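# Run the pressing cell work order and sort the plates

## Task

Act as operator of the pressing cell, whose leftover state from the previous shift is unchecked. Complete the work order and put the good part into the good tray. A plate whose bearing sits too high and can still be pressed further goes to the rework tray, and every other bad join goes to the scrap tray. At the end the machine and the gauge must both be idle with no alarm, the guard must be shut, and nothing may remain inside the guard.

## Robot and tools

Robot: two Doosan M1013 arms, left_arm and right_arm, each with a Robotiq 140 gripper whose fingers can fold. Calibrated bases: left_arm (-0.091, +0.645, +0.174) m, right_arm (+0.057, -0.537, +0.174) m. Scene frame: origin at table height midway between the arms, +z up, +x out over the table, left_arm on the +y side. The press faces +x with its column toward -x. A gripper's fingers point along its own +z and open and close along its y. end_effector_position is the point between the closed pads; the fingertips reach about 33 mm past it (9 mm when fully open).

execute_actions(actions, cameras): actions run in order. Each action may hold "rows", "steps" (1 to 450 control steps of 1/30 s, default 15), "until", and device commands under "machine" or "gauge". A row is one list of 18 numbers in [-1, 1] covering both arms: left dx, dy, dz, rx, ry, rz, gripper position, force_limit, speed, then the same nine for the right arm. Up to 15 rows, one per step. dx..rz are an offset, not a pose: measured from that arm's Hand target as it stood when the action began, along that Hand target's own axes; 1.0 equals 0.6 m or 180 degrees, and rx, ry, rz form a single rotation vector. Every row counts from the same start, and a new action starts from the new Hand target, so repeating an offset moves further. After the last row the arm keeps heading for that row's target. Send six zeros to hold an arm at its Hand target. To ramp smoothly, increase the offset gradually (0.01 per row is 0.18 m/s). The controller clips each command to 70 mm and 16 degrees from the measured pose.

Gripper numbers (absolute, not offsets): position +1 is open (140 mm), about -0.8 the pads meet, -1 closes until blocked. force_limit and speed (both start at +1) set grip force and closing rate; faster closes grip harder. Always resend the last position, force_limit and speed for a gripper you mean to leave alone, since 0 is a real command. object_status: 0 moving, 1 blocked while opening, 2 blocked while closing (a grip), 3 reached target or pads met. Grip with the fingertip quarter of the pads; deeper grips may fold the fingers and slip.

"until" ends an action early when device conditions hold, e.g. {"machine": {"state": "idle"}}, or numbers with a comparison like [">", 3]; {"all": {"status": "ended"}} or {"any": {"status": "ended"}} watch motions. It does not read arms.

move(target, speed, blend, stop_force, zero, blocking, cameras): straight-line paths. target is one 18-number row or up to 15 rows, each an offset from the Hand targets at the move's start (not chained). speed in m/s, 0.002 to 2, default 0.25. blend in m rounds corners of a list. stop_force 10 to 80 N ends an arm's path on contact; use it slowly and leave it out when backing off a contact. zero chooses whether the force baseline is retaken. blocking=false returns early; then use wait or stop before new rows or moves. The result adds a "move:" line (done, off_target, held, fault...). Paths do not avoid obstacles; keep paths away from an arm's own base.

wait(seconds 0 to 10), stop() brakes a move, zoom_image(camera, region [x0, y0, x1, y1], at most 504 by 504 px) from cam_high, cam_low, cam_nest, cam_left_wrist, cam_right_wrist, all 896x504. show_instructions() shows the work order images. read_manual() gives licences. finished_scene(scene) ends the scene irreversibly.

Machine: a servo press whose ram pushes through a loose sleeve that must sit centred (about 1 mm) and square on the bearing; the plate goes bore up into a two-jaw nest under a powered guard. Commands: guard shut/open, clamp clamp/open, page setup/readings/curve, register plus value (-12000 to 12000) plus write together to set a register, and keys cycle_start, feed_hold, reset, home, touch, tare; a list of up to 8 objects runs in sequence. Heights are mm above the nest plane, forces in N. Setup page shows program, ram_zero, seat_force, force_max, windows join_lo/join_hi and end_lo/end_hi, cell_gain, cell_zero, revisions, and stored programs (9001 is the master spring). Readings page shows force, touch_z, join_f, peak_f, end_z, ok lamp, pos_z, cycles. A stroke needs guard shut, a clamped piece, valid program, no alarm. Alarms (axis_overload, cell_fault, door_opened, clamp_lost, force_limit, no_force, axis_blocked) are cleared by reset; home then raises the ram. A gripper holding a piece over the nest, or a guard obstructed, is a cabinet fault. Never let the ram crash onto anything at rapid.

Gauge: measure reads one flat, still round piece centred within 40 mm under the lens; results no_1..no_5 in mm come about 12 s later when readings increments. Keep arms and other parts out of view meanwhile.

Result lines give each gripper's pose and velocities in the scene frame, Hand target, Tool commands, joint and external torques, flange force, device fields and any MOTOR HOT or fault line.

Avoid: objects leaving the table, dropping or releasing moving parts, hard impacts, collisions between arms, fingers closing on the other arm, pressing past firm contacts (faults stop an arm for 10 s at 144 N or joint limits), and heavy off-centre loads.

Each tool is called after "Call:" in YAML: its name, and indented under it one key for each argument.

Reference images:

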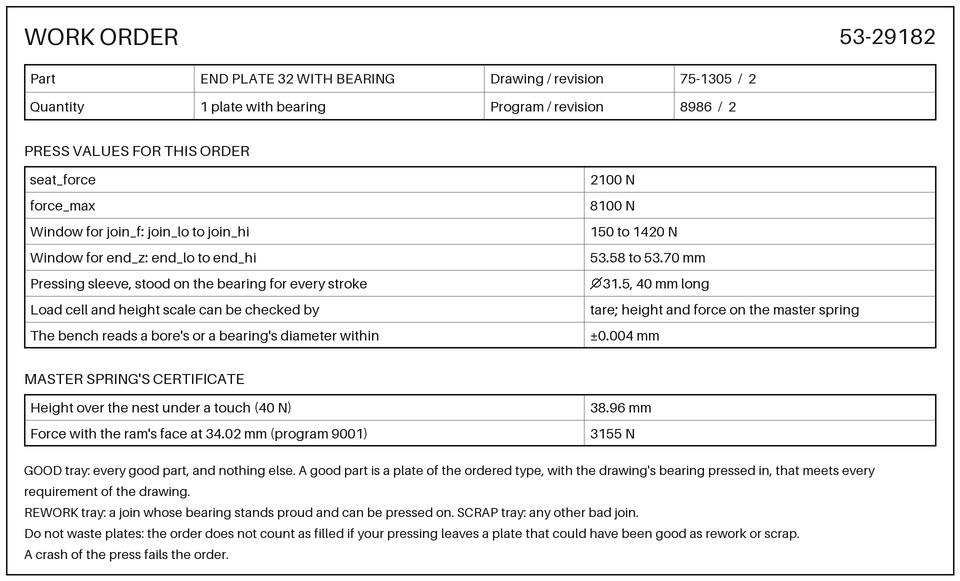

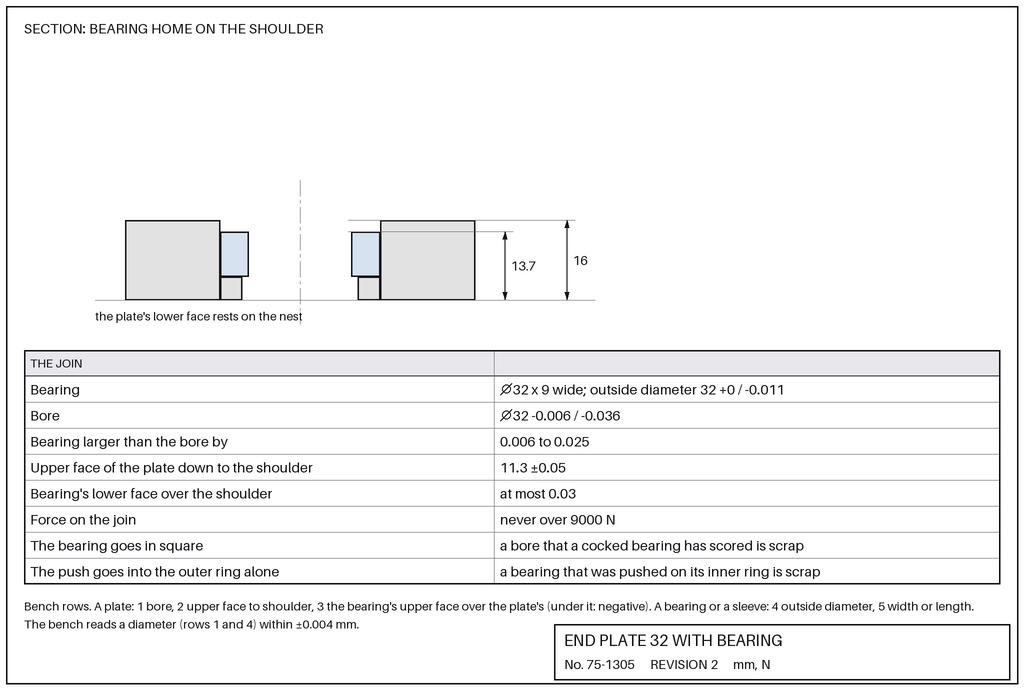

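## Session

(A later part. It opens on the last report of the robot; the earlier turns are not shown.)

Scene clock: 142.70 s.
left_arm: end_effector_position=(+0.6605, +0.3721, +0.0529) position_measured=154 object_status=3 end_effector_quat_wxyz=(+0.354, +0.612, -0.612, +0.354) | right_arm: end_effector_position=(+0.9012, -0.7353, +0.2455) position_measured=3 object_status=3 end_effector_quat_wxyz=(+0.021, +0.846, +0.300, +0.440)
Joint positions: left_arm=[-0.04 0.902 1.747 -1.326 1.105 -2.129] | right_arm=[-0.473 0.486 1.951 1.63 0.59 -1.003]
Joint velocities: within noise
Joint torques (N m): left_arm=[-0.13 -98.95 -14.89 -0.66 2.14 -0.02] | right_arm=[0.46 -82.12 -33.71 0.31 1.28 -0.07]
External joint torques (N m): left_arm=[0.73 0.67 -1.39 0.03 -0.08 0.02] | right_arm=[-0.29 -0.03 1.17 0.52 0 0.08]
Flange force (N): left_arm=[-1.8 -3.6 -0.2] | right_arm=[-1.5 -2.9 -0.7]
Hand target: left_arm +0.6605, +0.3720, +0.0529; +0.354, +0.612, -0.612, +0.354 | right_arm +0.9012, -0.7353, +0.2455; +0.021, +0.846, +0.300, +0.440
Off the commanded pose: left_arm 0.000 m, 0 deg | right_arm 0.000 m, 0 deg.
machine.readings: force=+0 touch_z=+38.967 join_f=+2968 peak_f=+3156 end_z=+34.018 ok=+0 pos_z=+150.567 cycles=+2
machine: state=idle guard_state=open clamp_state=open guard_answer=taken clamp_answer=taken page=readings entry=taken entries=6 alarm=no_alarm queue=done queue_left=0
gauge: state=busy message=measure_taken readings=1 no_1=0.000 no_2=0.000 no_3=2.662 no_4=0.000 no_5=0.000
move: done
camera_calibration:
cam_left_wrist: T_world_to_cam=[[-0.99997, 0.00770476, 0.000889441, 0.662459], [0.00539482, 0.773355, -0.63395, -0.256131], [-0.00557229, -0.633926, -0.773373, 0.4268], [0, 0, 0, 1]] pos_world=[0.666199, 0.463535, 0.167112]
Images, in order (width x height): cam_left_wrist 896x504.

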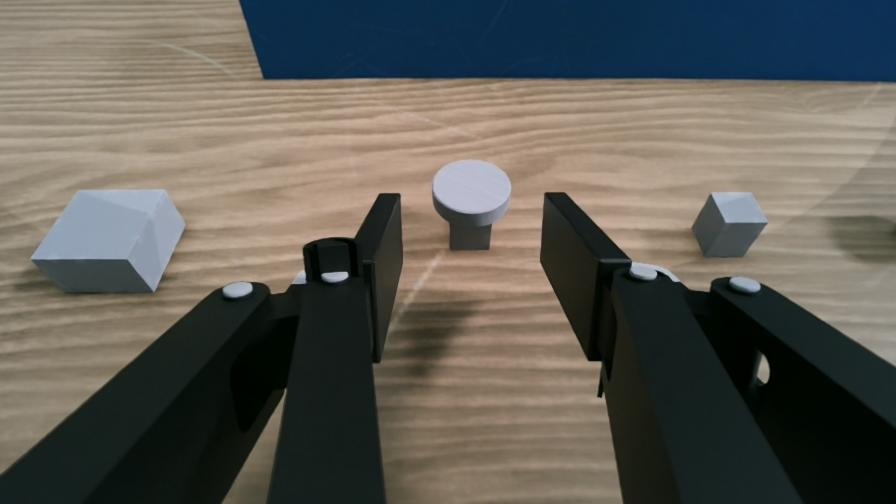

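Call:
move:
  target: [0.0238,0,0.0411,0,0,0,-0.2,0,0,0,0,0,0,0,0,1,1,1]
  speed: 0.08
  cameras: ["cam_left_wrist"]

Scene clock: 144.43 s.
left_arm: end_effector_position=(+0.6605, +0.3436, +0.0530) position_measured=154 object_status=3 end_effector_quat_wxyz=(+0.354, +0.612, -0.612, +0.354) | right_arm: end_effector_position=(+0.9012, -0.7353, +0.2455) position_measured=3 object_status=3 end_effector_quat_wxyz=(+0.021, +0.846, +0.300, +0.440)
Joint positions: left_arm=[-0.078 0.902 1.747 -1.358 1.088 -2.133] | right_arm=[-0.473 0.486 1.951 1.63 0.59 -1.003]
Joint velocities: within noise
Joint torques (N m): left_arm=[0.04 -98.93 -14.78 -1.22 2.14 -0.18] | right_arm=[0.64 -81.78 -33.66 0.33 1.29 -0.01]
External joint torques (N m): left_arm=[0.21 0.92 -1.48 0.51 -0.08 0.18] | right_arm=[-0.52 -0.46 1.04 0.51 -0.01 0.02]
Flange force (N): left_arm=[-1.9 -4.1 0.2] | right_arm=[-1.4 -2.8 -1.4]
Hand target: left_arm +0.6605, +0.3435, +0.0530; +0.354, +0.612, -0.612, +0.354 | right_arm +0.9012, -0.7353, +0.2455; +0.021, +0.846, +0.300, +0.440
Off the commanded pose: left_arm 0.000 m, 0 deg | right_arm 0.000 m, 0 deg.
machine.readings: force=+0 touch_z=+38.967 join_f=+2968 peak_f=+3156 end_z=+34.018 ok=+0 pos_z=+150.567 cycles=+2
machine: state=idle guard_state=open clamp_state=open guard_answer=taken clamp_answer=taken page=readings entry=taken entries=6 alarm=no_alarm queue=done queue_left=0
gauge: state=busy message=measure_taken readings=1 no_1=0.000 no_2=0.000 no_3=2.662 no_4=0.000 no_5=0.000
move: done
camera_calibration:
cam_left_wrist: T_world_to_cam=[[-0.99997, 0.00770476, 0.000889441, 0.662679], [0.00539482, 0.773355, -0.63395, -0.23409], [-0.00557229, -0.633926, -0.773373, 0.408733], [0, 0, 0, 1]] pos_world=[0.666199, 0.435035, 0.167112]
Images, in order (width x height): cam_left_wrist 896x504.

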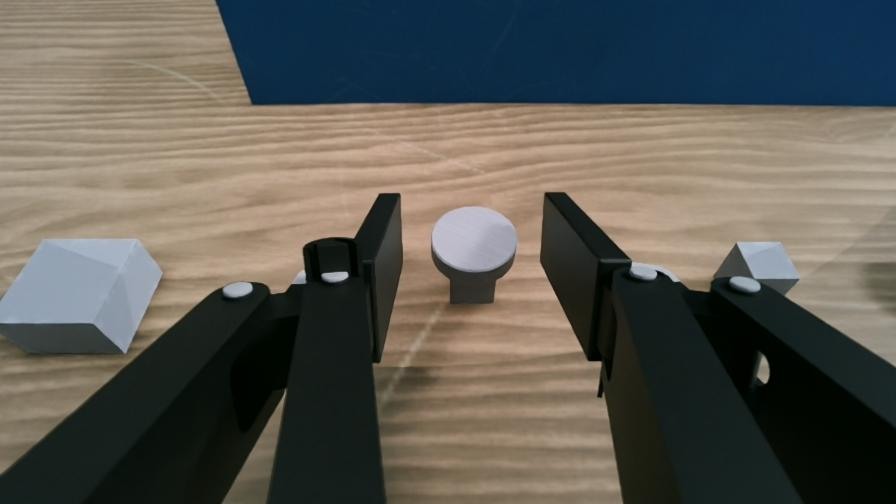

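Call:
execute_actions:
  actions:
    - {"rows":[[0,0,0,0,0,0,-1,0,-1,0,0,0,0,0,0,1,1,1]],"steps":40}
  cameras: ["cam_left_wrist"]

Scene clock: 146.67 s.
left_arm: end_effector_position=(+0.6605, +0.3435, +0.0530) position_measured=187 object_status=2 end_effector_quat_wxyz=(+0.354, +0.612, -0.612, +0.354) | right_arm: end_effector_position=(+0.9012, -0.7353, +0.2455) position_measured=3 object_status=3 end_effector_quat_wxyz=(+0.021, +0.846, +0.300, +0.440)
Joint positions: left_arm=[-0.078 0.902 1.747 -1.358 1.088 -2.133] | right_arm=[-0.473 0.486 1.951 1.63 0.59 -1.003]
Joint velocities: within noise
Joint torques (N m): left_arm=[-0.81 -94.74 -13.98 -0.54 1.01 -0.05] | right_arm=[0.57 -81.81 -33.72 0.34 1.28 0]
External joint torques (N m): left_arm=[1.04 -3.4 -2.38 -0.17 1.06 0.05] | right_arm=[-0.45 -0.68 1.05 0.51 0.01 0.01]
Flange force (N): left_arm=[2.8 -2.8 -3.7] | right_arm=[-1.2 -3.0 -1.7]
Hand target: left_arm +0.6605, +0.3435, +0.0530; +0.354, +0.612, -0.612, +0.354 | right_arm +0.9012, -0.7353, +0.2455; +0.021, +0.846, +0.300, +0.440
Off the commanded pose: left_arm 0.000 m, 0 deg | right_arm 0.000 m, 0 deg.
machine.readings: force=+0 touch_z=+38.967 join_f=+2968 peak_f=+3156 end_z=+34.018 ok=+0 pos_z=+150.567 cycles=+2
machine: state=idle guard_state=open clamp_state=open guard_answer=taken clamp_answer=taken page=readings entry=taken entries=6 alarm=no_alarm queue=done queue_left=0
gauge: state=busy message=measure_taken readings=1 no_1=0.000 no_2=0.000 no_3=2.662 no_4=0.000 no_5=0.000
camera_calibration:
cam_left_wrist: T_world_to_cam=[[-0.99997, 0.00770476, 0.000889441, 0.662679], [0.00539482, 0.773355, -0.63395, -0.234013], [-0.00557229, -0.633926, -0.773373, 0.408669], [0, 0, 0, 1]] pos_world=[0.666199, 0.434935, 0.167112]
Images, in order (width x height): cam_left_wrist 896x504.

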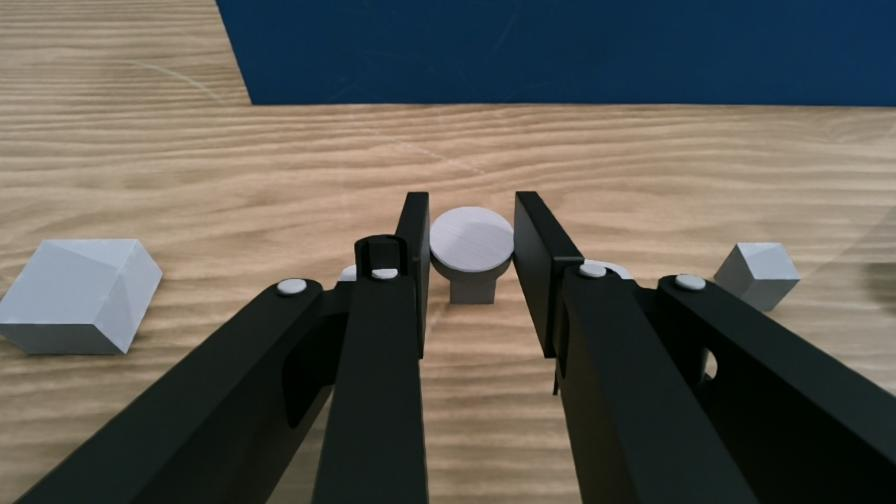

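Call:
execute_actions:
  actions:
    - {"rows":[[0,0,0,0,0,0,-0.2,0,0,0,0,0,0,0,0,1,1,1]],"steps":25}
  cameras: []

Call:
move:
  target:
    - [0,0,-0.15,0,0,0,-0.2,0,0,0,0,0,0,0,0,1,1,1]
    - [0.12,-0.1,-0.4,0,0,0,0.12,0,0,0,0,0,0,0,0,1,1,1]
  speed: [0.12,0.25]
  blend: [0.03,0]
  cameras: []

Call:
execute_actions:
  actions:
    - {"steps":60,"until":{"gauge":{"readings":["=",2]}}}
  cameras: ["cam_left_wrist"]

Scene clock: 148.47 s.
left_arm: end_effector_position=(+0.6605, +0.3435, +0.0530) position_measured=154 object_status=3 end_effector_quat_wxyz=(+0.354, +0.612, -0.612, +0.354) | right_arm: end_effector_position=(+0.9012, -0.7353, +0.2455) position_measured=3 object_status=3 end_effector_quat_wxyz=(+0.021, +0.846, +0.300, +0.440)
Joint positions: left_arm=[-0.078 0.902 1.747 -1.358 1.088 -2.133] | right_arm=[-0.473 0.486 1.951 1.63 0.59 -1.003]
Joint velocities: within noise
Joint torques (N m): left_arm=[1.4 -99.17 -15.15 -1.07 2.04 -0.13] | right_arm=[0.39 -81.89 -33.79 0.32 1.27 0]
External joint torques (N m): left_arm=[-1.15 1.12 -1.05 0.37 0.02 0.13] | right_arm=[-0.46 -0.96 1.08 0.54 0.01 0.01]
Flange force (N): left_arm=[-1.1 -3.2 1.9] | right_arm=[-1.1 -3.3 -2.1]
Hand target: left_arm +0.6605, +0.3435, +0.0530; +0.354, +0.612, -0.612, +0.354 | right_arm +0.9012, -0.7353, +0.2455; +0.021, +0.846, +0.300, +0.440
Off the commanded pose: left_arm 0.000 m, 0 deg | right_arm 0.000 m, 0 deg.
machine.readings: force=+0 touch_z=+38.967 join_f=+2968 peak_f=+3156 end_z=+34.018 ok=+0 pos_z=+150.567 cycles=+2
machine: state=idle guard_state=open clamp_state=open guard_answer=taken clamp_answer=taken page=readings entry=taken entries=6 alarm=no_alarm queue=done queue_left=0
gauge: state=busy message=measure_taken readings=1 no_1=0.000 no_2=0.000 no_3=2.662 no_4=0.000 no_5=0.000
No camera images: "cameras" was empty.

Scene clock: 150.90 s.
left_arm: end_effector_position=(+0.7205, +0.5158, +0.2349) position_measured=114 object_status=0 end_effector_quat_wxyz=(+0.354, +0.612, -0.612, +0.354) | right_arm: end_effector_position=(+0.9012, -0.7353, +0.2455) position_measured=3 object_status=3 end_effector_quat_wxyz=(+0.021, +0.846, +0.300, +0.440)
Joint positions: left_arm=[0.137 0.742 1.583 -1.085 1.323 -2.408] | right_arm=[-0.473 0.486 1.951 1.63 0.59 -1.003]
Joint velocities: within noise
Joint torques (N m): left_arm=[1.16 -99.39 -26.32 -0.65 1.66 -0.09] | right_arm=[0.75 -81.77 -33.8 0.34 1.33 -0.03]
External joint torques (N m): left_arm=[-0.94 1.29 -1.29 0.38 -0.03 0.09] | right_arm=[-0.7 -0.14 1.27 0.5 -0.05 0.05]
Flange force (N): left_arm=[-1.0 -4.6 0.5] | right_arm=[-1.9 -2.8 -1.3]
Hand target: left_arm +0.7205, +0.5158, +0.2349; +0.354, +0.612, -0.612, +0.354 | right_arm +0.9012, -0.7353, +0.2455; +0.021, +0.846, +0.300, +0.440
Off the commanded pose: left_arm 0.000 m, 0 deg | right_arm 0.000 m, 0 deg.
machine.readings: force=+0 touch_z=+38.967 join_f=+2968 peak_f=+3156 end_z=+34.018 ok=+0 pos_z=+150.567 cycles=+2
machine: state=idle guard_state=open clamp_state=open guard_answer=taken clamp_answer=taken page=readings entry=taken entries=6 alarm=no_alarm queue=done queue_left=0
gauge: state=busy message=measure_taken readings=1 no_1=0.000 no_2=0.000 no_3=2.662 no_4=0.000 no_5=0.000
move: done
No camera images: "cameras" was empty.

Scene clock: 151.67 s.
left_arm: end_effector_position=(+0.7205, +0.5158, +0.2349) position_measured=114 object_status=3 end_effector_quat_wxyz=(+0.354, +0.612, -0.612, +0.354) | right_arm: end_effector_position=(+0.9012, -0.7353, +0.2455) position_measured=3 object_status=3 end_effector_quat_wxyz=(+0.021, +0.846, +0.300, +0.440)
Joint positions: left_arm=[0.137 0.742 1.583 -1.085 1.323 -2.408] | right_arm=[-0.473 0.486 1.951 1.63 0.59 -1.003]
Joint velocities: within noise
Joint torques (N m): left_arm=[1.22 -99.31 -26.35 -0.64 1.65 -0.12] | right_arm=[0.64 -82.05 -33.8 0.33 1.28 -0.04]
External joint torques (N m): left_arm=[-0.98 1.45 -1.13 0.37 -0.03 0.12] | right_arm=[-0.65 -0.5 1.06 0.53 0 0.05]
Flange force (N): left_arm=[-1.2 -4.4 0.7] | right_arm=[-1.5 -2.7 -1.6]
Hand target: left_arm +0.7205, +0.5158, +0.2349; +0.354, +0.612, -0.612, +0.354 | right_arm +0.9012, -0.7353, +0.2455; +0.021, +0.846, +0.300, +0.440
Tool commands: left_gripper/position=+0.12 left_gripper/force_limit=+0.0 left_gripper/speed=+0.0 right_gripper/position=+1.0 right_gripper/force_limit=+1.0 right_gripper/speed=+1.0
Off the commanded pose: left_arm 0.000 m, 0 deg | right_arm 0.000 m, 0 deg.
machine.readings: force=+0 touch_z=+38.967 join_f=+2968 peak_f=+3156 end_z=+34.018 ok=+0 pos_z=+150.567 cycles=+2
machine: state=idle guard_state=open clamp_state=open guard_answer=taken clamp_answer=taken page=readings entry=taken entries=6 alarm=no_alarm queue=done queue_left=0
gauge: message=measure_taken readings=2 no_1=31.978 no_2=11.294 no_3=0.000 no_4=0.000 no_5=0.000
camera_calibration:
cam_left_wrist: T_world_to_cam=[[-0.999969, 0.00778179, 0.000825678, 0.721163], [0.00549482, 0.773355, -0.63395, -0.252343], [-0.00557181, -0.633926, -0.773374, 0.658905], [0, 0, 0, 1]] pos_world=[0.726199, 0.607236, 0.349012]
Images, in order (width x height): cam_left_wrist 896x504.

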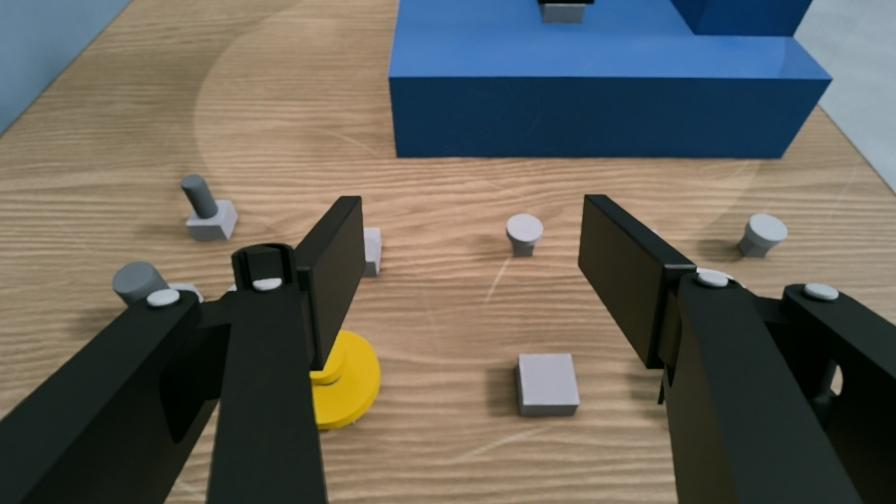

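Call:
move:
  target: [-0.338,-0.1358,-0.2324,0.433,0,-0.25,0.12,0,0,0,0,0,0,0,0,1,1,1]
  speed: 0.25
  cameras: []

Call:
move:
  target: [-0.0187,0,0.199,0,0,0,0.12,0,0,0,0,0,0,0,0,1,1,1]
  speed: 0.12
  cameras: ["cam_left_wrist"]

Call:
execute_actions:
  actions:
    - {"rows":[[0,0,0,0,0,0,-1,0,-1,0,0,0,0,0,0,1,1,1]],"steps":40}
  cameras: ["cam_left_wrist"]

Scene clock: 156.10 s.
left_arm: end_effector_position=(+0.8019, +0.7377, +0.1284) position_measured=114 object_status=3 end_effector_quat_wxyz=(+0.001, +0.866, +0.001, +0.500) | right_arm: end_effector_position=(+0.9012, -0.7353, +0.2455) position_measured=3 object_status=3 end_effector_quat_wxyz=(+0.021, +0.846, +0.300, +0.440)
Joint positions: left_arm=[0.082 0.681 2.054 -3 0.644 -1.638] | right_arm=[-0.473 0.486 1.951 1.63 0.59 -1.003]
Joint velocities: within noise
Joint torques (N m): left_arm=[1.18 -85.11 -17.19 -2.18 2.41 0] | right_arm=[0.84 -81.92 -33.72 0.35 1.26 -0.01]
External joint torques (N m): left_arm=[-0.99 1.06 -1.23 0.39 0 0] | right_arm=[-0.79 0.21 1.38 0.49 0.02 0.02]
Flange force (N): left_arm=[0.1 0.2 3.8] | right_arm=[-2.4 -2.8 -1.0]
Hand target: left_arm +0.8019, +0.7377, +0.1284; +0.001, +0.866, +0.001, +0.500 | right_arm +0.9012, -0.7353, +0.2455; +0.021, +0.846, +0.300, +0.440
Off the commanded pose: left_arm 0.000 m, 0 deg | right_arm 0.000 m, 0 deg.
machine.readings: force=+0 touch_z=+38.967 join_f=+2968 peak_f=+3156 end_z=+34.018 ok=+0 pos_z=+150.567 cycles=+2
machine: state=idle guard_state=open clamp_state=open guard_answer=taken clamp_answer=taken page=readings entry=taken entries=6 alarm=no_alarm queue=done queue_left=0
gauge: message=measure_taken readings=2 no_1=31.978 no_2=11.294 no_3=0.000 no_4=0.000 no_5=0.000
move: done
No camera images: "cameras" was empty.

Scene clock: 157.57 s.
left_arm: end_effector_position=(+0.8997, +0.7375, +0.0590) position_measured=114 object_status=3 end_effector_quat_wxyz=(+0.001, +0.866, +0.001, +0.500) | right_arm: end_effector_position=(+0.9012, -0.7353, +0.2455) position_measured=3 object_status=3 end_effector_quat_wxyz=(+0.021, +0.846, +0.300, +0.440)
Joint positions: left_arm=[0.068 0.86 1.841 -3.013 0.609 -1.637] | right_arm=[-0.473 0.486 1.951 1.63 0.59 -1.003]
Joint velocities: within noise
Joint torques (N m): left_arm=[1.31 -100.33 -17.46 -2.31 2.34 -0.13] | right_arm=[0.69 -81.72 -33.61 0.29 1.26 -0.06]
External joint torques (N m): left_arm=[-1.21 1.54 -2.27 0.41 0.07 0.13] | right_arm=[-0.64 -0.6 1 0.56 0.03 0.08]
Flange force (N): left_arm=[0.3 0.2 6.6] | right_arm=[-1.3 -2.7 -1.7]
Hand target: left_arm +0.8997, +0.7375, +0.0589; +0.001, +0.866, +0.001, +0.500 | right_arm +0.9012, -0.7353, +0.2455; +0.021, +0.846, +0.300, +0.440
Off the commanded pose: left_arm 0.000 m, 0 deg | right_arm 0.000 m, 0 deg.
machine.readings: force=+0 touch_z=+38.967 join_f=+2968 peak_f=+3156 end_z=+34.018 ok=+0 pos_z=+150.567 cycles=+2
machine: state=idle guard_state=open clamp_state=open guard_answer=taken clamp_answer=taken page=readings entry=taken entries=6 alarm=no_alarm queue=done queue_left=0
gauge: message=measure_taken readings=2 no_1=31.978 no_2=11.294 no_3=0.000 no_4=0.000 no_5=0.000
move: done
camera_calibration:
cam_left_wrist: T_world_to_cam=[[-0.00776506, -0.999965, 0.00319084, 0.749204], [-0.775155, 0.00400342, -0.631759, 0.73329], [0.631724, -0.00737904, -0.775158, -0.370953], [0, 0, 0, 1]] pos_world=[0.808571, 0.743504, 0.173324]
Images, in order (width x height): cam_left_wrist 896x504.

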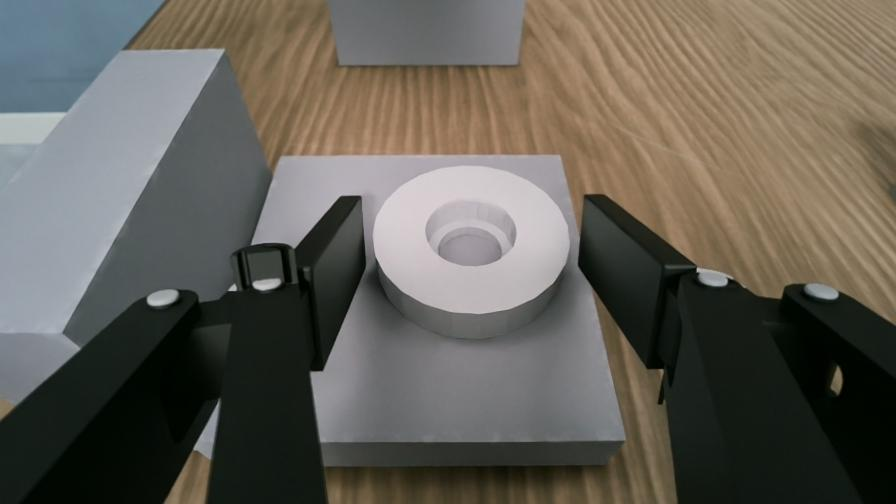

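Scene clock: 159.10 s.
left_arm: end_effector_position=(+0.8997, +0.7375, +0.0589) position_measured=128 object_status=2 end_effector_quat_wxyz=(+0.001, +0.866, +0.001, +0.500) | right_arm: end_effector_position=(+0.9012, -0.7353, +0.2455) position_measured=3 object_status=3 end_effector_quat_wxyz=(+0.021, +0.846, +0.300, +0.440)
Joint positions: left_arm=[0.068 0.86 1.841 -3.013 0.609 -1.637] | right_arm=[-0.473 0.486 1.951 1.63 0.59 -1.003]
Joint velocities: within noise
Joint torques (N m): left_arm=[2.1 -90.13 -18 -2.57 0.27 -0.1] | right_arm=[0.72 -81.76 -33.6 0.34 1.3 -0.06]
External joint torques (N m): left_arm=[-1.89 -8.7 -1.75 0.67 2.15 0.1] | right_arm=[-0.76 0.19 1.2 0.5 -0.03 0.07]
Flange force (N): left_arm=[6.2 1.9 -9.6] | right_arm=[-2.1 -2.5 -0.9]
Hand target: left_arm +0.8997, +0.7375, +0.0589; +0.001, +0.866, +0.001, +0.500 | right_arm +0.9012, -0.7353, +0.2455; +0.021, +0.846, +0.300, +0.440
Off the commanded pose: left_arm 0.000 m, 0 deg | right_arm 0.000 m, 0 deg.
machine.readings: force=+0 touch_z=+38.967 join_f=+2968 peak_f=+3156 end_z=+34.018 ok=+0 pos_z=+150.567 cycles=+2
machine: state=idle guard_state=open clamp_state=open guard_answer=taken clamp_answer=taken page=readings entry=taken entries=6 alarm=no_alarm queue=done queue_left=0
gauge: message=measure_taken readings=2 no_1=31.978 no_2=11.294 no_3=0.000 no_4=0.000 no_5=0.000
camera_calibration:
cam_left_wrist: T_world_to_cam=[[-0.00776506, -0.999965, 0.00319084, 0.749205], [-0.775155, 0.00400342, -0.631759, 0.733367], [0.631724, -0.00737904, -0.775158, -0.371016], [0, 0, 0, 1]] pos_world=[0.808671, 0.743504, 0.173324]
Images, in order (width x height): cam_left_wrist 896x504.

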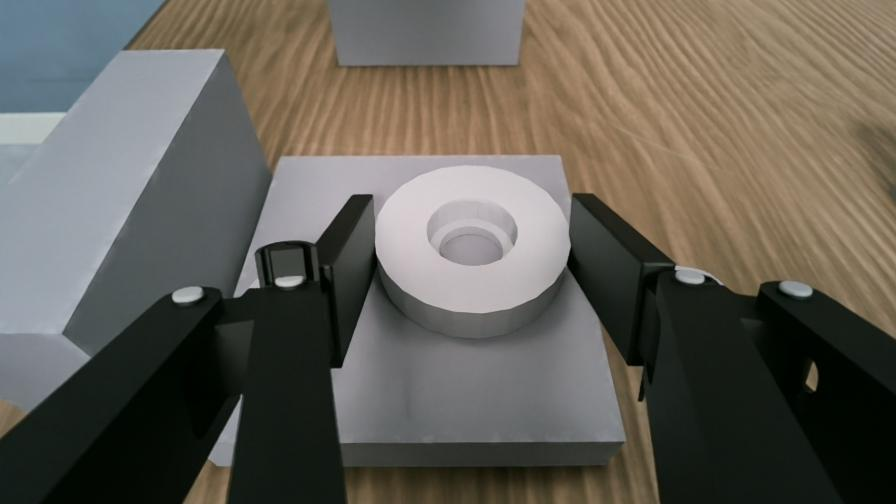

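Call:
move:
  target:
    - [0.0722,0,-0.0417,0,0,0,-1,0,-1,0,0,0,0,0,0,1,1,1]
    - [0.1246,0.2958,-0.4178,-0.433,0,0.25,-1,0,-1,0,0,0,0,0,0,1,1,1]
    - [0.0116,0.6958,-0.5835,-0.433,0,0.25,-1,0,-1,0,0,0,0,0,0,1,1,1]
  speed: [0.1,0.25,0.25]
  blend: [0.02,0.04,0]
  cameras: ["cam_left_wrist"]

Scene clock: 164.93 s.
left_arm: end_effector_position=(+0.6001, +0.3206, +0.2412) position_measured=128 object_status=2 end_effector_quat_wxyz=(+0.354, +0.612, -0.612, +0.354) | right_arm: end_effector_position=(+0.9012, -0.7353, +0.2455) position_measured=3 object_status=3 end_effector_quat_wxyz=(+0.021, +0.846, +0.300, +0.440)
Joint positions: left_arm=[-0.116 0.585 1.883 -1.297 1.111 -2.336] | right_arm=[-0.473 0.486 1.951 1.63 0.59 -1.003]
Joint velocities: within noise
Joint torques (N m): left_arm=[2.95 -82.12 -22.93 -1.63 2.35 0.05] | right_arm=[0.51 -82.18 -33.73 0.33 1.27 -0.03]
External joint torques (N m): left_arm=[-2.63 1.24 -0.3 0.87 -0.61 -0.05] | right_arm=[-0.47 0.19 1.37 0.51 0.01 0.05]
Flange force (N): left_arm=[0.8 -1.9 3.6] | right_arm=[-2.0 -3.0 -0.8]
Hand target: left_arm +0.6001, +0.3205, +0.2412; +0.354, +0.612, -0.612, +0.354 | right_arm +0.9012, -0.7353, +0.2455; +0.021, +0.846, +0.300, +0.440
Off the commanded pose: left_arm 0.000 m, 0 deg | right_arm 0.000 m, 0 deg.
machine.readings: force=+0 touch_z=+38.967 join_f=+2968 peak_f=+3156 end_z=+34.018 ok=+0 pos_z=+150.567 cycles=+2
machine: state=idle guard_state=open clamp_state=open guard_answer=taken clamp_answer=taken page=readings entry=taken entries=6 alarm=no_alarm queue=done queue_left=0
gauge: message=measure_taken readings=2 no_1=31.978 no_2=11.294 no_3=0.000 no_4=0.000 no_5=0.000
move: done
camera_calibration:
cam_left_wrist: T_world_to_cam=[[-0.999969, 0.00776852, 0.000966477, 0.602337], [0.00539529, 0.773355, -0.633951, -0.0966683], [-0.00567229, -0.633926, -0.773373, 0.539426], [0, 0, 0, 1]] pos_world=[0.605899, 0.412036, 0.355312]
Images, in order (width x height): cam_left_wrist 896x504.

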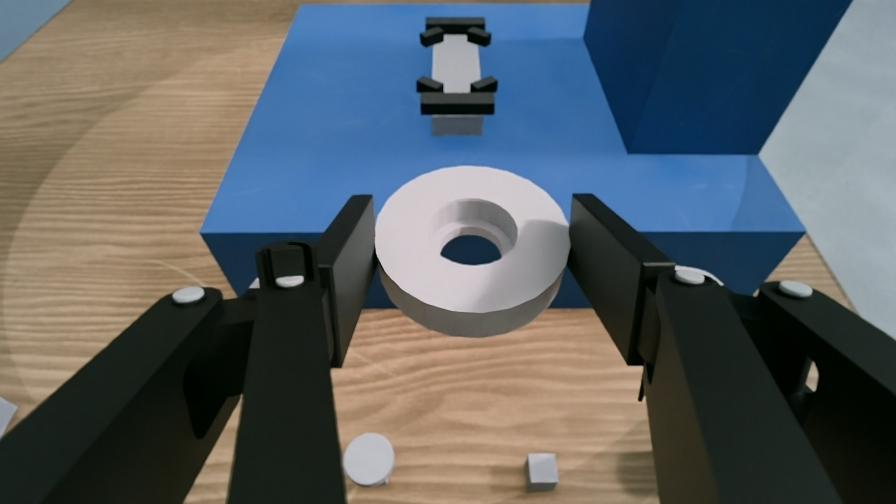

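Call:
move:
  target:
    - [0.1133,0,0.4761,0,0,0,-1,0,-1,0,0,0,0,0,0,1,1,1]
    - [0.0531,0,0.4969,0,0,0,-1,0,-1,0,0,0,0,0,0,1,1,1]
  speed: [0.2,0.06]
  cameras: ["cam_left_wrist"]

Call:
move:
  target: [-0.0245,0,0.0142,0,0,0,-1,0,-1,0,0,0,0,0,0,1,1,1]
  speed: 0.006
  stop_force: 10
  cameras: ["cam_left_wrist","cam_nest"]

Scene clock: 177.80 s.
left_arm: end_effector_position=(+0.6003, +0.0443, +0.1253) position_measured=133 object_status=2 end_effector_quat_wxyz=(+0.356, +0.610, -0.611, +0.356) | right_arm: end_effector_position=(+0.9012, -0.7353, +0.2455) position_measured=3 object_status=3 end_effector_quat_wxyz=(+0.021, +0.846, +0.300, +0.440)
Joint positions: left_arm=[-0.483 0.808 1.747 -1.64 0.893 -2.257] | right_arm=[-0.473 0.486 1.951 1.63 0.59 -1.003]
Joint velocities: within noise
Joint torques (N m): left_arm=[30.4 -47.03 -2.38 3.89 -20.05 0.1] | right_arm=[0.63 -81.79 -33.72 0.3 1.28 -0.04]
External joint torques (N m): left_arm=[-30.43 -49.02 -18.35 -5.26 21.93 -0.1] | right_arm=[-0.57 -0.36 1.1 0.54 0 0.05]
External joint torques when the fault began: left_arm=[-31.82 -117.01 -51.71 -17.48 40.49 -0.85]
Flange force (N): left_arm=[61.4 23.7 -9.0] | right_arm=[-1.5 -2.8 -1.3]
Flange force when the fault began (N): left_arm=[128.8 25.3 -45.1]
Hand target: left_arm +0.6003, +0.0443, +0.1253; +0.356, +0.610, -0.611, +0.356 (not the last commanded pose) | right_arm +0.9012, -0.7353, +0.2455; +0.021, +0.846, +0.300, +0.440
Tool commands: left_gripper/position=-1.0 left_gripper/force_limit=+0.003922 left_gripper/speed=-1.0 right_gripper/position=+1.0 right_gripper/force_limit=+1.0 right_gripper/speed=+1.0
Off the commanded pose: left_arm 0.005 m, 0 deg | right_arm 0.000 m, 0 deg.
TORQUE FAULT: the external load on joint 5 (wrist pitch) of the left arm reached its load limit, and that arm stopped for 10 seconds. A torque fault puts only its own arm into a fault stop. That arm's remaining commands of this call were not run. That arm's target is now where it stood when the stop ended, not its last command. That arm keeps its grip as last carried out and accepts commands again: back off and push less far. That arm stops again whenever a joint's load reaches its limit.
machine.readings: force=+0 touch_z=+38.967 join_f=+2968 peak_f=+3156 end_z=+34.018 ok=+0 pos_z=+150.567 cycles=+2
machine: state=idle guard_state=open clamp_state=open guard_answer=taken clamp_answer=taken page=readings entry=taken entries=6 alarm=no_alarm queue=done queue_left=0
gauge: message=measure_taken readings=2 no_1=31.978 no_2=11.294 no_3=0.000 no_4=0.000 no_5=0.000
move: fault (left_arm)
camera_calibration:
cam_left_wrist: T_world_to_cam=[[-0.999956, 0.00935874, -0.000145275, 0.604832], [0.00729591, 0.769638, -0.638439, 0.0431571], [-0.00586317, -0.638412, -0.769673, 0.274476], [0, 0, 0, 1]] pos_world=[0.6061, 0.136353, 0.238898]
Images, in order (width x height): cam_left_wrist 896x504.

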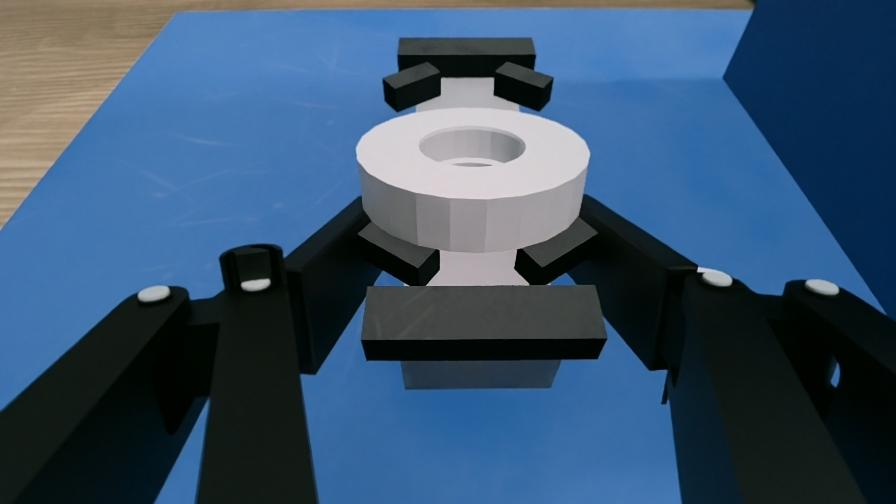

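not run: an earlier result of this reply reported a stop or a fault. Calls in your next reply go to the robot.

Call:
execute_actions:
  actions: []
  cameras: ["cam_nest","cam_low"]

Call:
zoom_image:
  camera: "cam_nest"
  region: [320, 140, 620, 400]

Call:
zoom_image:
  camera: "cam_low"
  region: [200, 140, 400, 260]

Scene clock: 178.47 s.
left_arm: end_effector_position=(+0.6003, +0.0442, +0.1253) position_measured=133 object_status=2 end_effector_quat_wxyz=(+0.356, +0.610, -0.611, +0.356) | right_arm: end_effector_position=(+0.9012, -0.7353, +0.2455) position_measured=3 object_status=3 end_effector_quat_wxyz=(+0.021, +0.846, +0.300, +0.440)
Joint positions: left_arm=[-0.483 0.808 1.747 -1.64 0.893 -2.257] | right_arm=[-0.473 0.486 1.951 1.63 0.59 -1.003]
Joint velocities: within noise
Joint torques (N m): left_arm=[30.33 -50.75 -4.25 3.26 -19.24 0.18] | right_arm=[0.71 -81.97 -33.73 0.35 1.28 0]
External joint torques (N m): left_arm=[-30.26 -45.2 -16.41 -4.62 21.12 -0.18] | right_arm=[-0.72 -0.28 1.04 0.51 0 0.01]
Flange force (N): left_arm=[57.6 23.5 -7.2] | right_arm=[-1.8 -2.6 -1.3]
Hand target: left_arm +0.6003, +0.0443, +0.1253; +0.356, +0.610, -0.611, +0.356 (not the last commanded pose) | right_arm +0.9012, -0.7353, +0.2455; +0.021, +0.846, +0.300, +0.440
Tool commands: left_gripper/position=-1.0 left_gripper/force_limit=+0.003922 left_gripper/speed=-1.0 right_gripper/position=+1.0 right_gripper/force_limit=+1.0 right_gripper/speed=+1.0
Off the commanded pose: left_arm 0.005 m, 0 deg | right_arm 0.000 m, 0 deg.
machine.readings: force=+0 touch_z=+38.967 join_f=+2968 peak_f=+3156 end_z=+34.018 ok=+0 pos_z=+150.567 cycles=+2
machine: state=idle guard_state=open clamp_state=open guard_answer=taken clamp_answer=taken page=readings entry=taken entries=6 alarm=no_alarm queue=done queue_left=0
gauge: message=measure_taken readings=2 no_1=31.978 no_2=11.294 no_3=0.000 no_4=0.000 no_5=0.000
Images, in order (width x height): cam_low 896x504, cam_nest 896x504.

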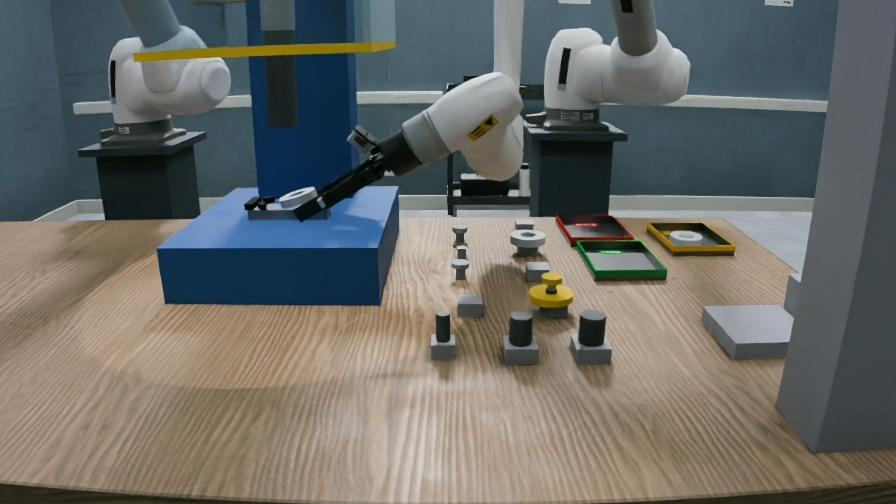

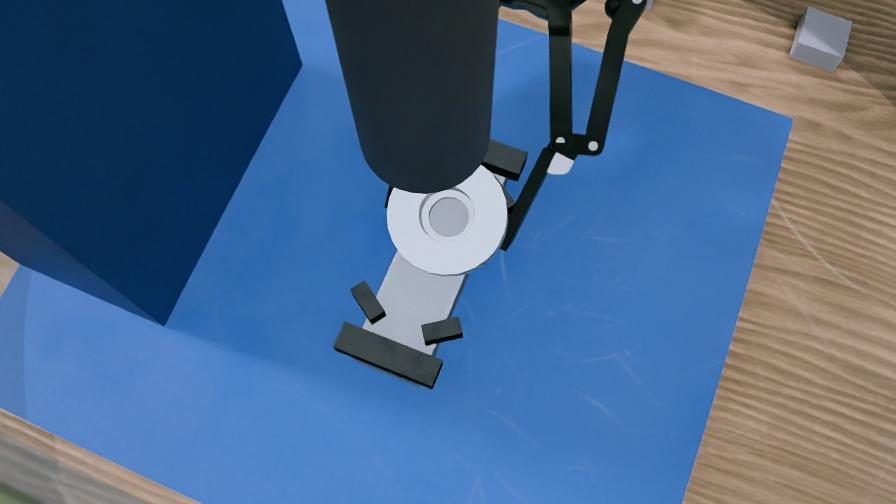

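Scaled by 1.680 from the camera's 896x504 image, which has a finer 1280x720 frame.

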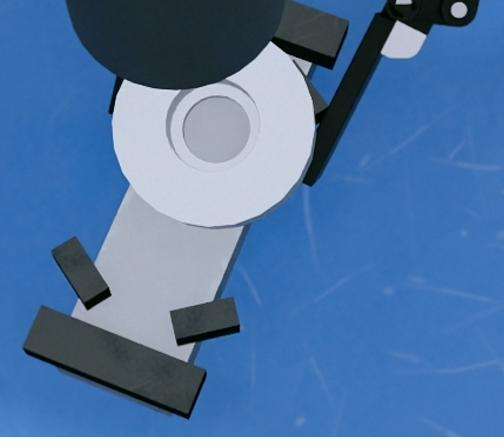

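Scaled by 2.520 from the camera's 896x504 image, which has a finer 1280x720 frame.

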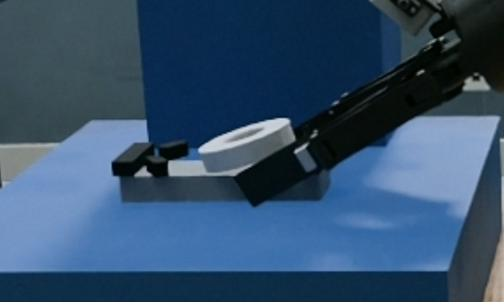

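Call:
move:
  target: [0.012,0,0,0,0,0,-1,0,-1,0,0,0,0,0,0,1,1,1]
  speed: 0.02
  cameras: ["cam_left_wrist","cam_low"]

Call:
zoom_image:
  camera: "cam_low"
  region: [200, 140, 400, 260]

Scene clock: 179.80 s.
left_arm: end_effector_position=(+0.6003, +0.0408, +0.1315) position_measured=133 object_status=2 end_effector_quat_wxyz=(+0.356, +0.610, -0.611, +0.356) | right_arm: end_effector_position=(+0.9012, -0.7353, +0.2455) position_measured=3 object_status=3 end_effector_quat_wxyz=(+0.021, +0.846, +0.300, +0.440)
Joint positions: left_arm=[-0.487 0.801 1.744 -1.636 0.89 -2.269] | right_arm=[-0.473 0.486 1.951 1.63 0.59 -1.003]
Joint velocities: within noise
Joint torques (N m): left_arm=[4.81 -124.16 -37.9 -8.11 6.71 -0.39] | right_arm=[0.43 -81.98 -33.76 0.29 1.26 -0.01]
External joint torques (N m): left_arm=[-4.7 28.17 16.81 6.74 -4.85 0.39] | right_arm=[-0.4 -0.02 1.29 0.55 0.02 0.03]
Flange force (N): left_arm=[-26.1 5.2 14.8] | right_arm=[-1.9 -3.2 -0.9]
Hand target: left_arm +0.6003, +0.0407, +0.1315; +0.356, +0.610, -0.611, +0.356 | right_arm +0.9012, -0.7353, +0.2455; +0.021, +0.846, +0.300, +0.440
Off the commanded pose: left_arm 0.000 m, 0 deg | right_arm 0.000 m, 0 deg.
machine.readings: force=+0 touch_z=+38.967 join_f=+2968 peak_f=+3156 end_z=+34.018 ok=+0 pos_z=+150.567 cycles=+2
machine: state=idle guard_state=open clamp_state=open guard_answer=taken clamp_answer=taken page=readings entry=taken entries=6 alarm=no_alarm queue=done queue_left=0
gauge: message=measure_taken readings=2 no_1=31.978 no_2=11.294 no_3=0.000 no_4=0.000 no_5=0.000
move: done
camera_calibration:
cam_left_wrist: T_world_to_cam=[[-0.999956, 0.00935874, -0.000145275, 0.604866], [0.00729591, 0.769638, -0.638439, 0.0498092], [-0.00586317, -0.638412, -0.769673, 0.277014], [0, 0, 0, 1]] pos_world=[0.6061, 0.132853, 0.245098]
Images, in order (width x height): cam_low 896x504, cam_left_wrist 896x504.

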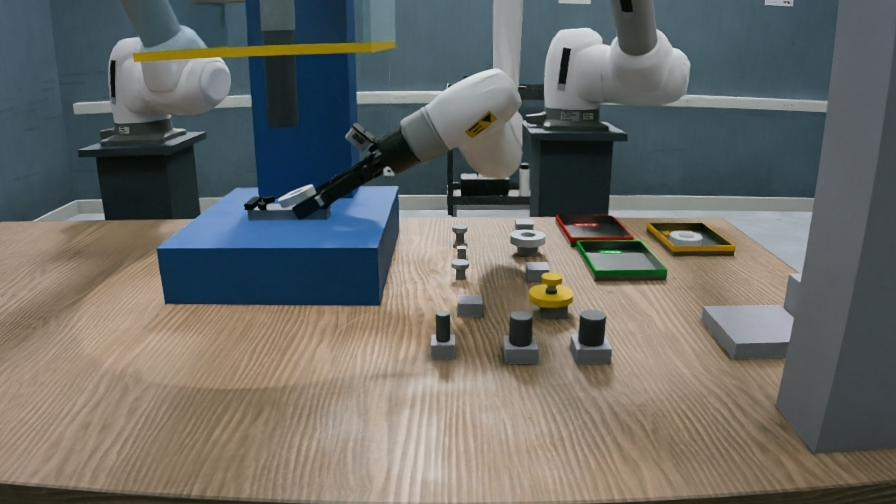

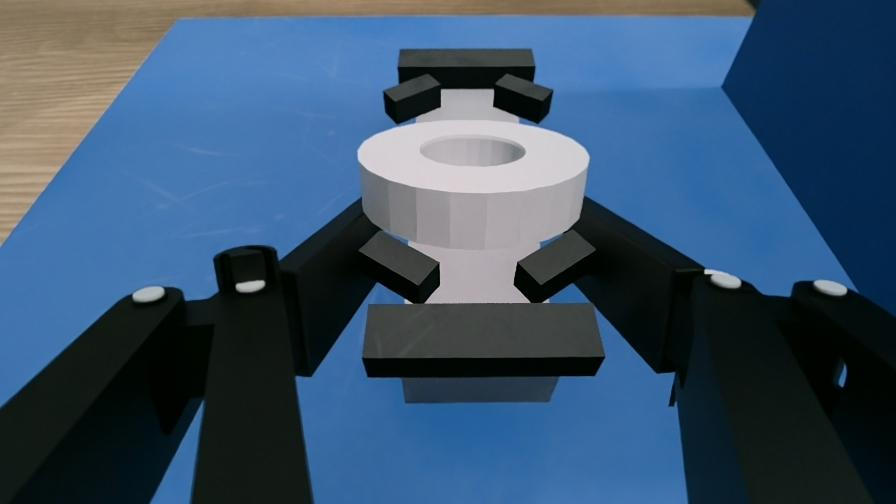

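Scaled by 2.520 from the camera's 896x504 image, which has a finer 1280x720 frame.

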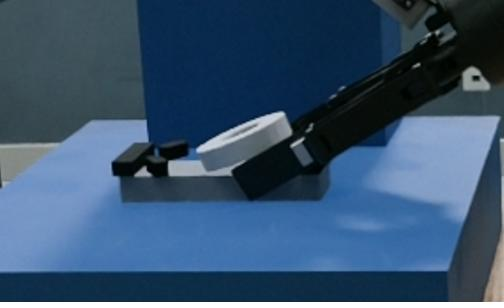

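Call:
execute_actions:
  actions:
    - {"rows":[[-0.001,0,0,0,0,0,-1,0,-1,0,0,0,0,0,0,1,1,1],[-0.002,0,0,0,0,0,-1,0,-1,0,0,0,0,0,0,1,1,1],[-0.003,0,0,0,0,0,-1,0,-1,0,0,0,0,0,0,1,1,1],[-0.004,0,0,0,0,0,-1,0,-1,0,0,0,0,0,0,1,1,1]],"steps":15}
    - {"rows":[[0,0,0,0,0,0,0.0,0,-1,0,0,0,0,0,0,1,1,1]],"steps":30}
  cameras: ["cam_left_wrist","cam_low","cam_nest"]

Call:
zoom_image:
  camera: "cam_low"
  region: [200, 140, 400, 260]

Scene clock: 182.43 s.
left_arm: end_effector_position=(+0.6004, +0.0419, +0.1294) position_measured=129 object_status=3 end_effector_quat_wxyz=(+0.356, +0.610, -0.611, +0.356) | right_arm: end_effector_position=(+0.9012, -0.7353, +0.2455) position_measured=3 object_status=3 end_effector_quat_wxyz=(+0.021, +0.846, +0.300, +0.440)
Joint positions: left_arm=[-0.486 0.804 1.745 -1.637 0.891 -2.265] | right_arm=[-0.473 0.486 1.951 1.63 0.59 -1.003]
Joint velocities: within noise
Joint torques (N m): left_arm=[-0.59 -100.38 -22.81 -2.81 2.62 -0.07] | right_arm=[0.81 -81.81 -33.8 0.32 1.32 -0.05]
External joint torques (N m): left_arm=[0.41 4.23 1.75 1.42 -0.75 0.07] | right_arm=[-0.91 -0.41 1.2 0.54 -0.04 0.07]
External joint torques at the end of the 1st action: left_arm=[-31.43 -12.67 -9.86 -2.14 10.08 -0.03] | right_arm=[-0.61 -0.45 0.93 0.5 0.03 0.01]
Flange force (N): left_arm=[-4.0 -2.0 1.3] | right_arm=[-1.8 -2.7 -1.8]
Flange force at the end of the 1st action (N): left_arm=[29.1 9.9 24.3] | right_arm=[-1.5 -2.5 -1.4]
Hand target: left_arm +0.6003, +0.0419, +0.1294; +0.356, +0.610, -0.611, +0.356 | right_arm +0.9012, -0.7353, +0.2455; +0.021, +0.846, +0.300, +0.440
Off the commanded pose: left_arm 0.000 m, 0 deg | right_arm 0.000 m, 0 deg.
machine.readings: force=+0 touch_z=+38.967 join_f=+2968 peak_f=+3156 end_z=+34.018 ok=+0 pos_z=+150.567 cycles=+2
machine: state=idle guard_state=open clamp_state=open guard_answer=taken clamp_answer=taken page=readings entry=taken entries=6 alarm=no_alarm queue=done queue_left=0
gauge: message=measure_taken readings=2 no_1=31.978 no_2=11.294 no_3=0.000 no_4=0.000 no_5=0.000
camera_calibration:
cam_left_wrist: T_world_to_cam=[[-0.999956, 0.00935874, -0.000145275, 0.604855], [0.00729591, 0.769638, -0.638439, 0.0476857], [-0.00586317, -0.638412, -0.769673, 0.276177], [0, 0, 0, 1]] pos_world=[0.6061, 0.133953, 0.243098]
Images, in order (width x height): cam_low 896x504, cam_nest 896x504, cam_left_wrist 896x504.

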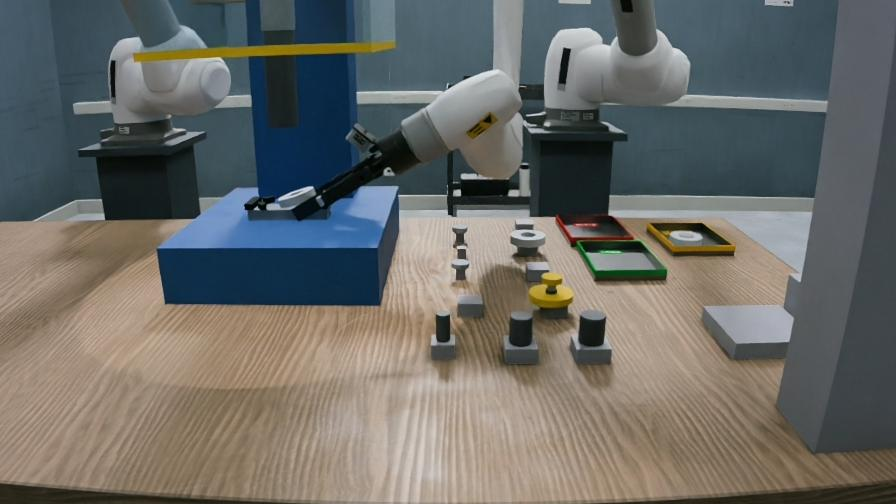

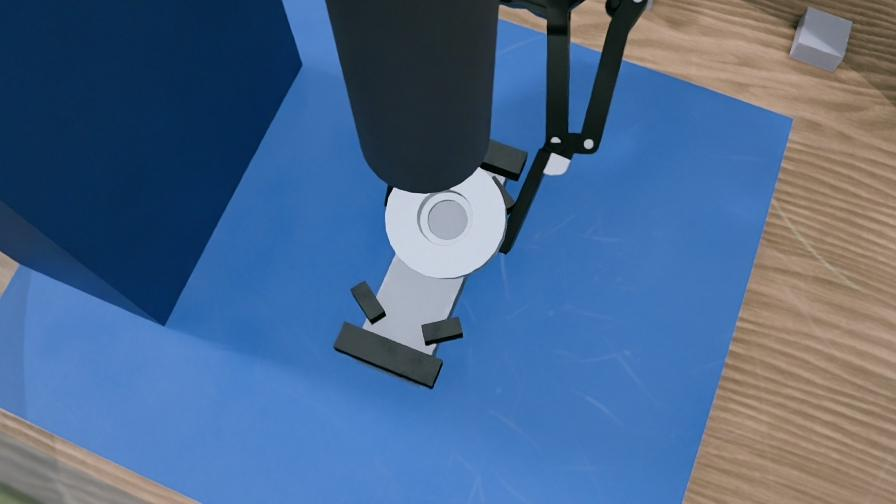

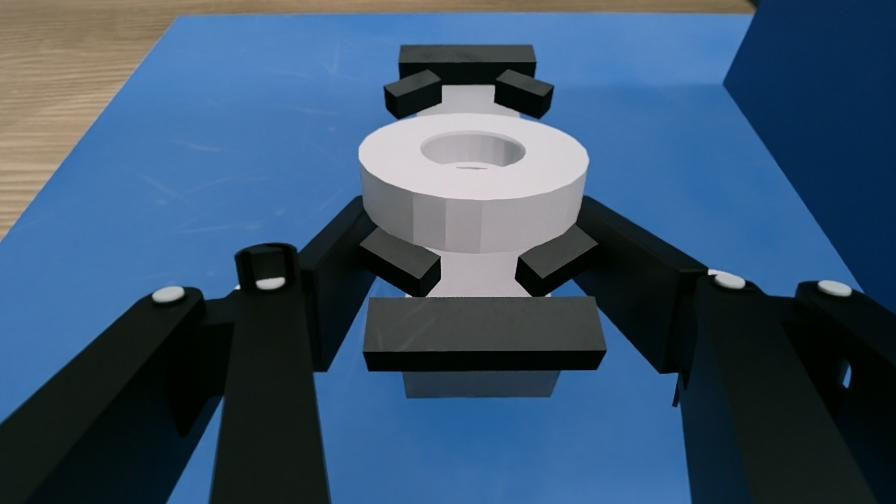

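Scaled by 2.520 from the camera's 896x504 image, which has a finer 1280x720 frame.

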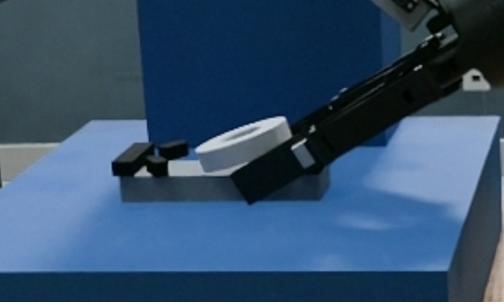

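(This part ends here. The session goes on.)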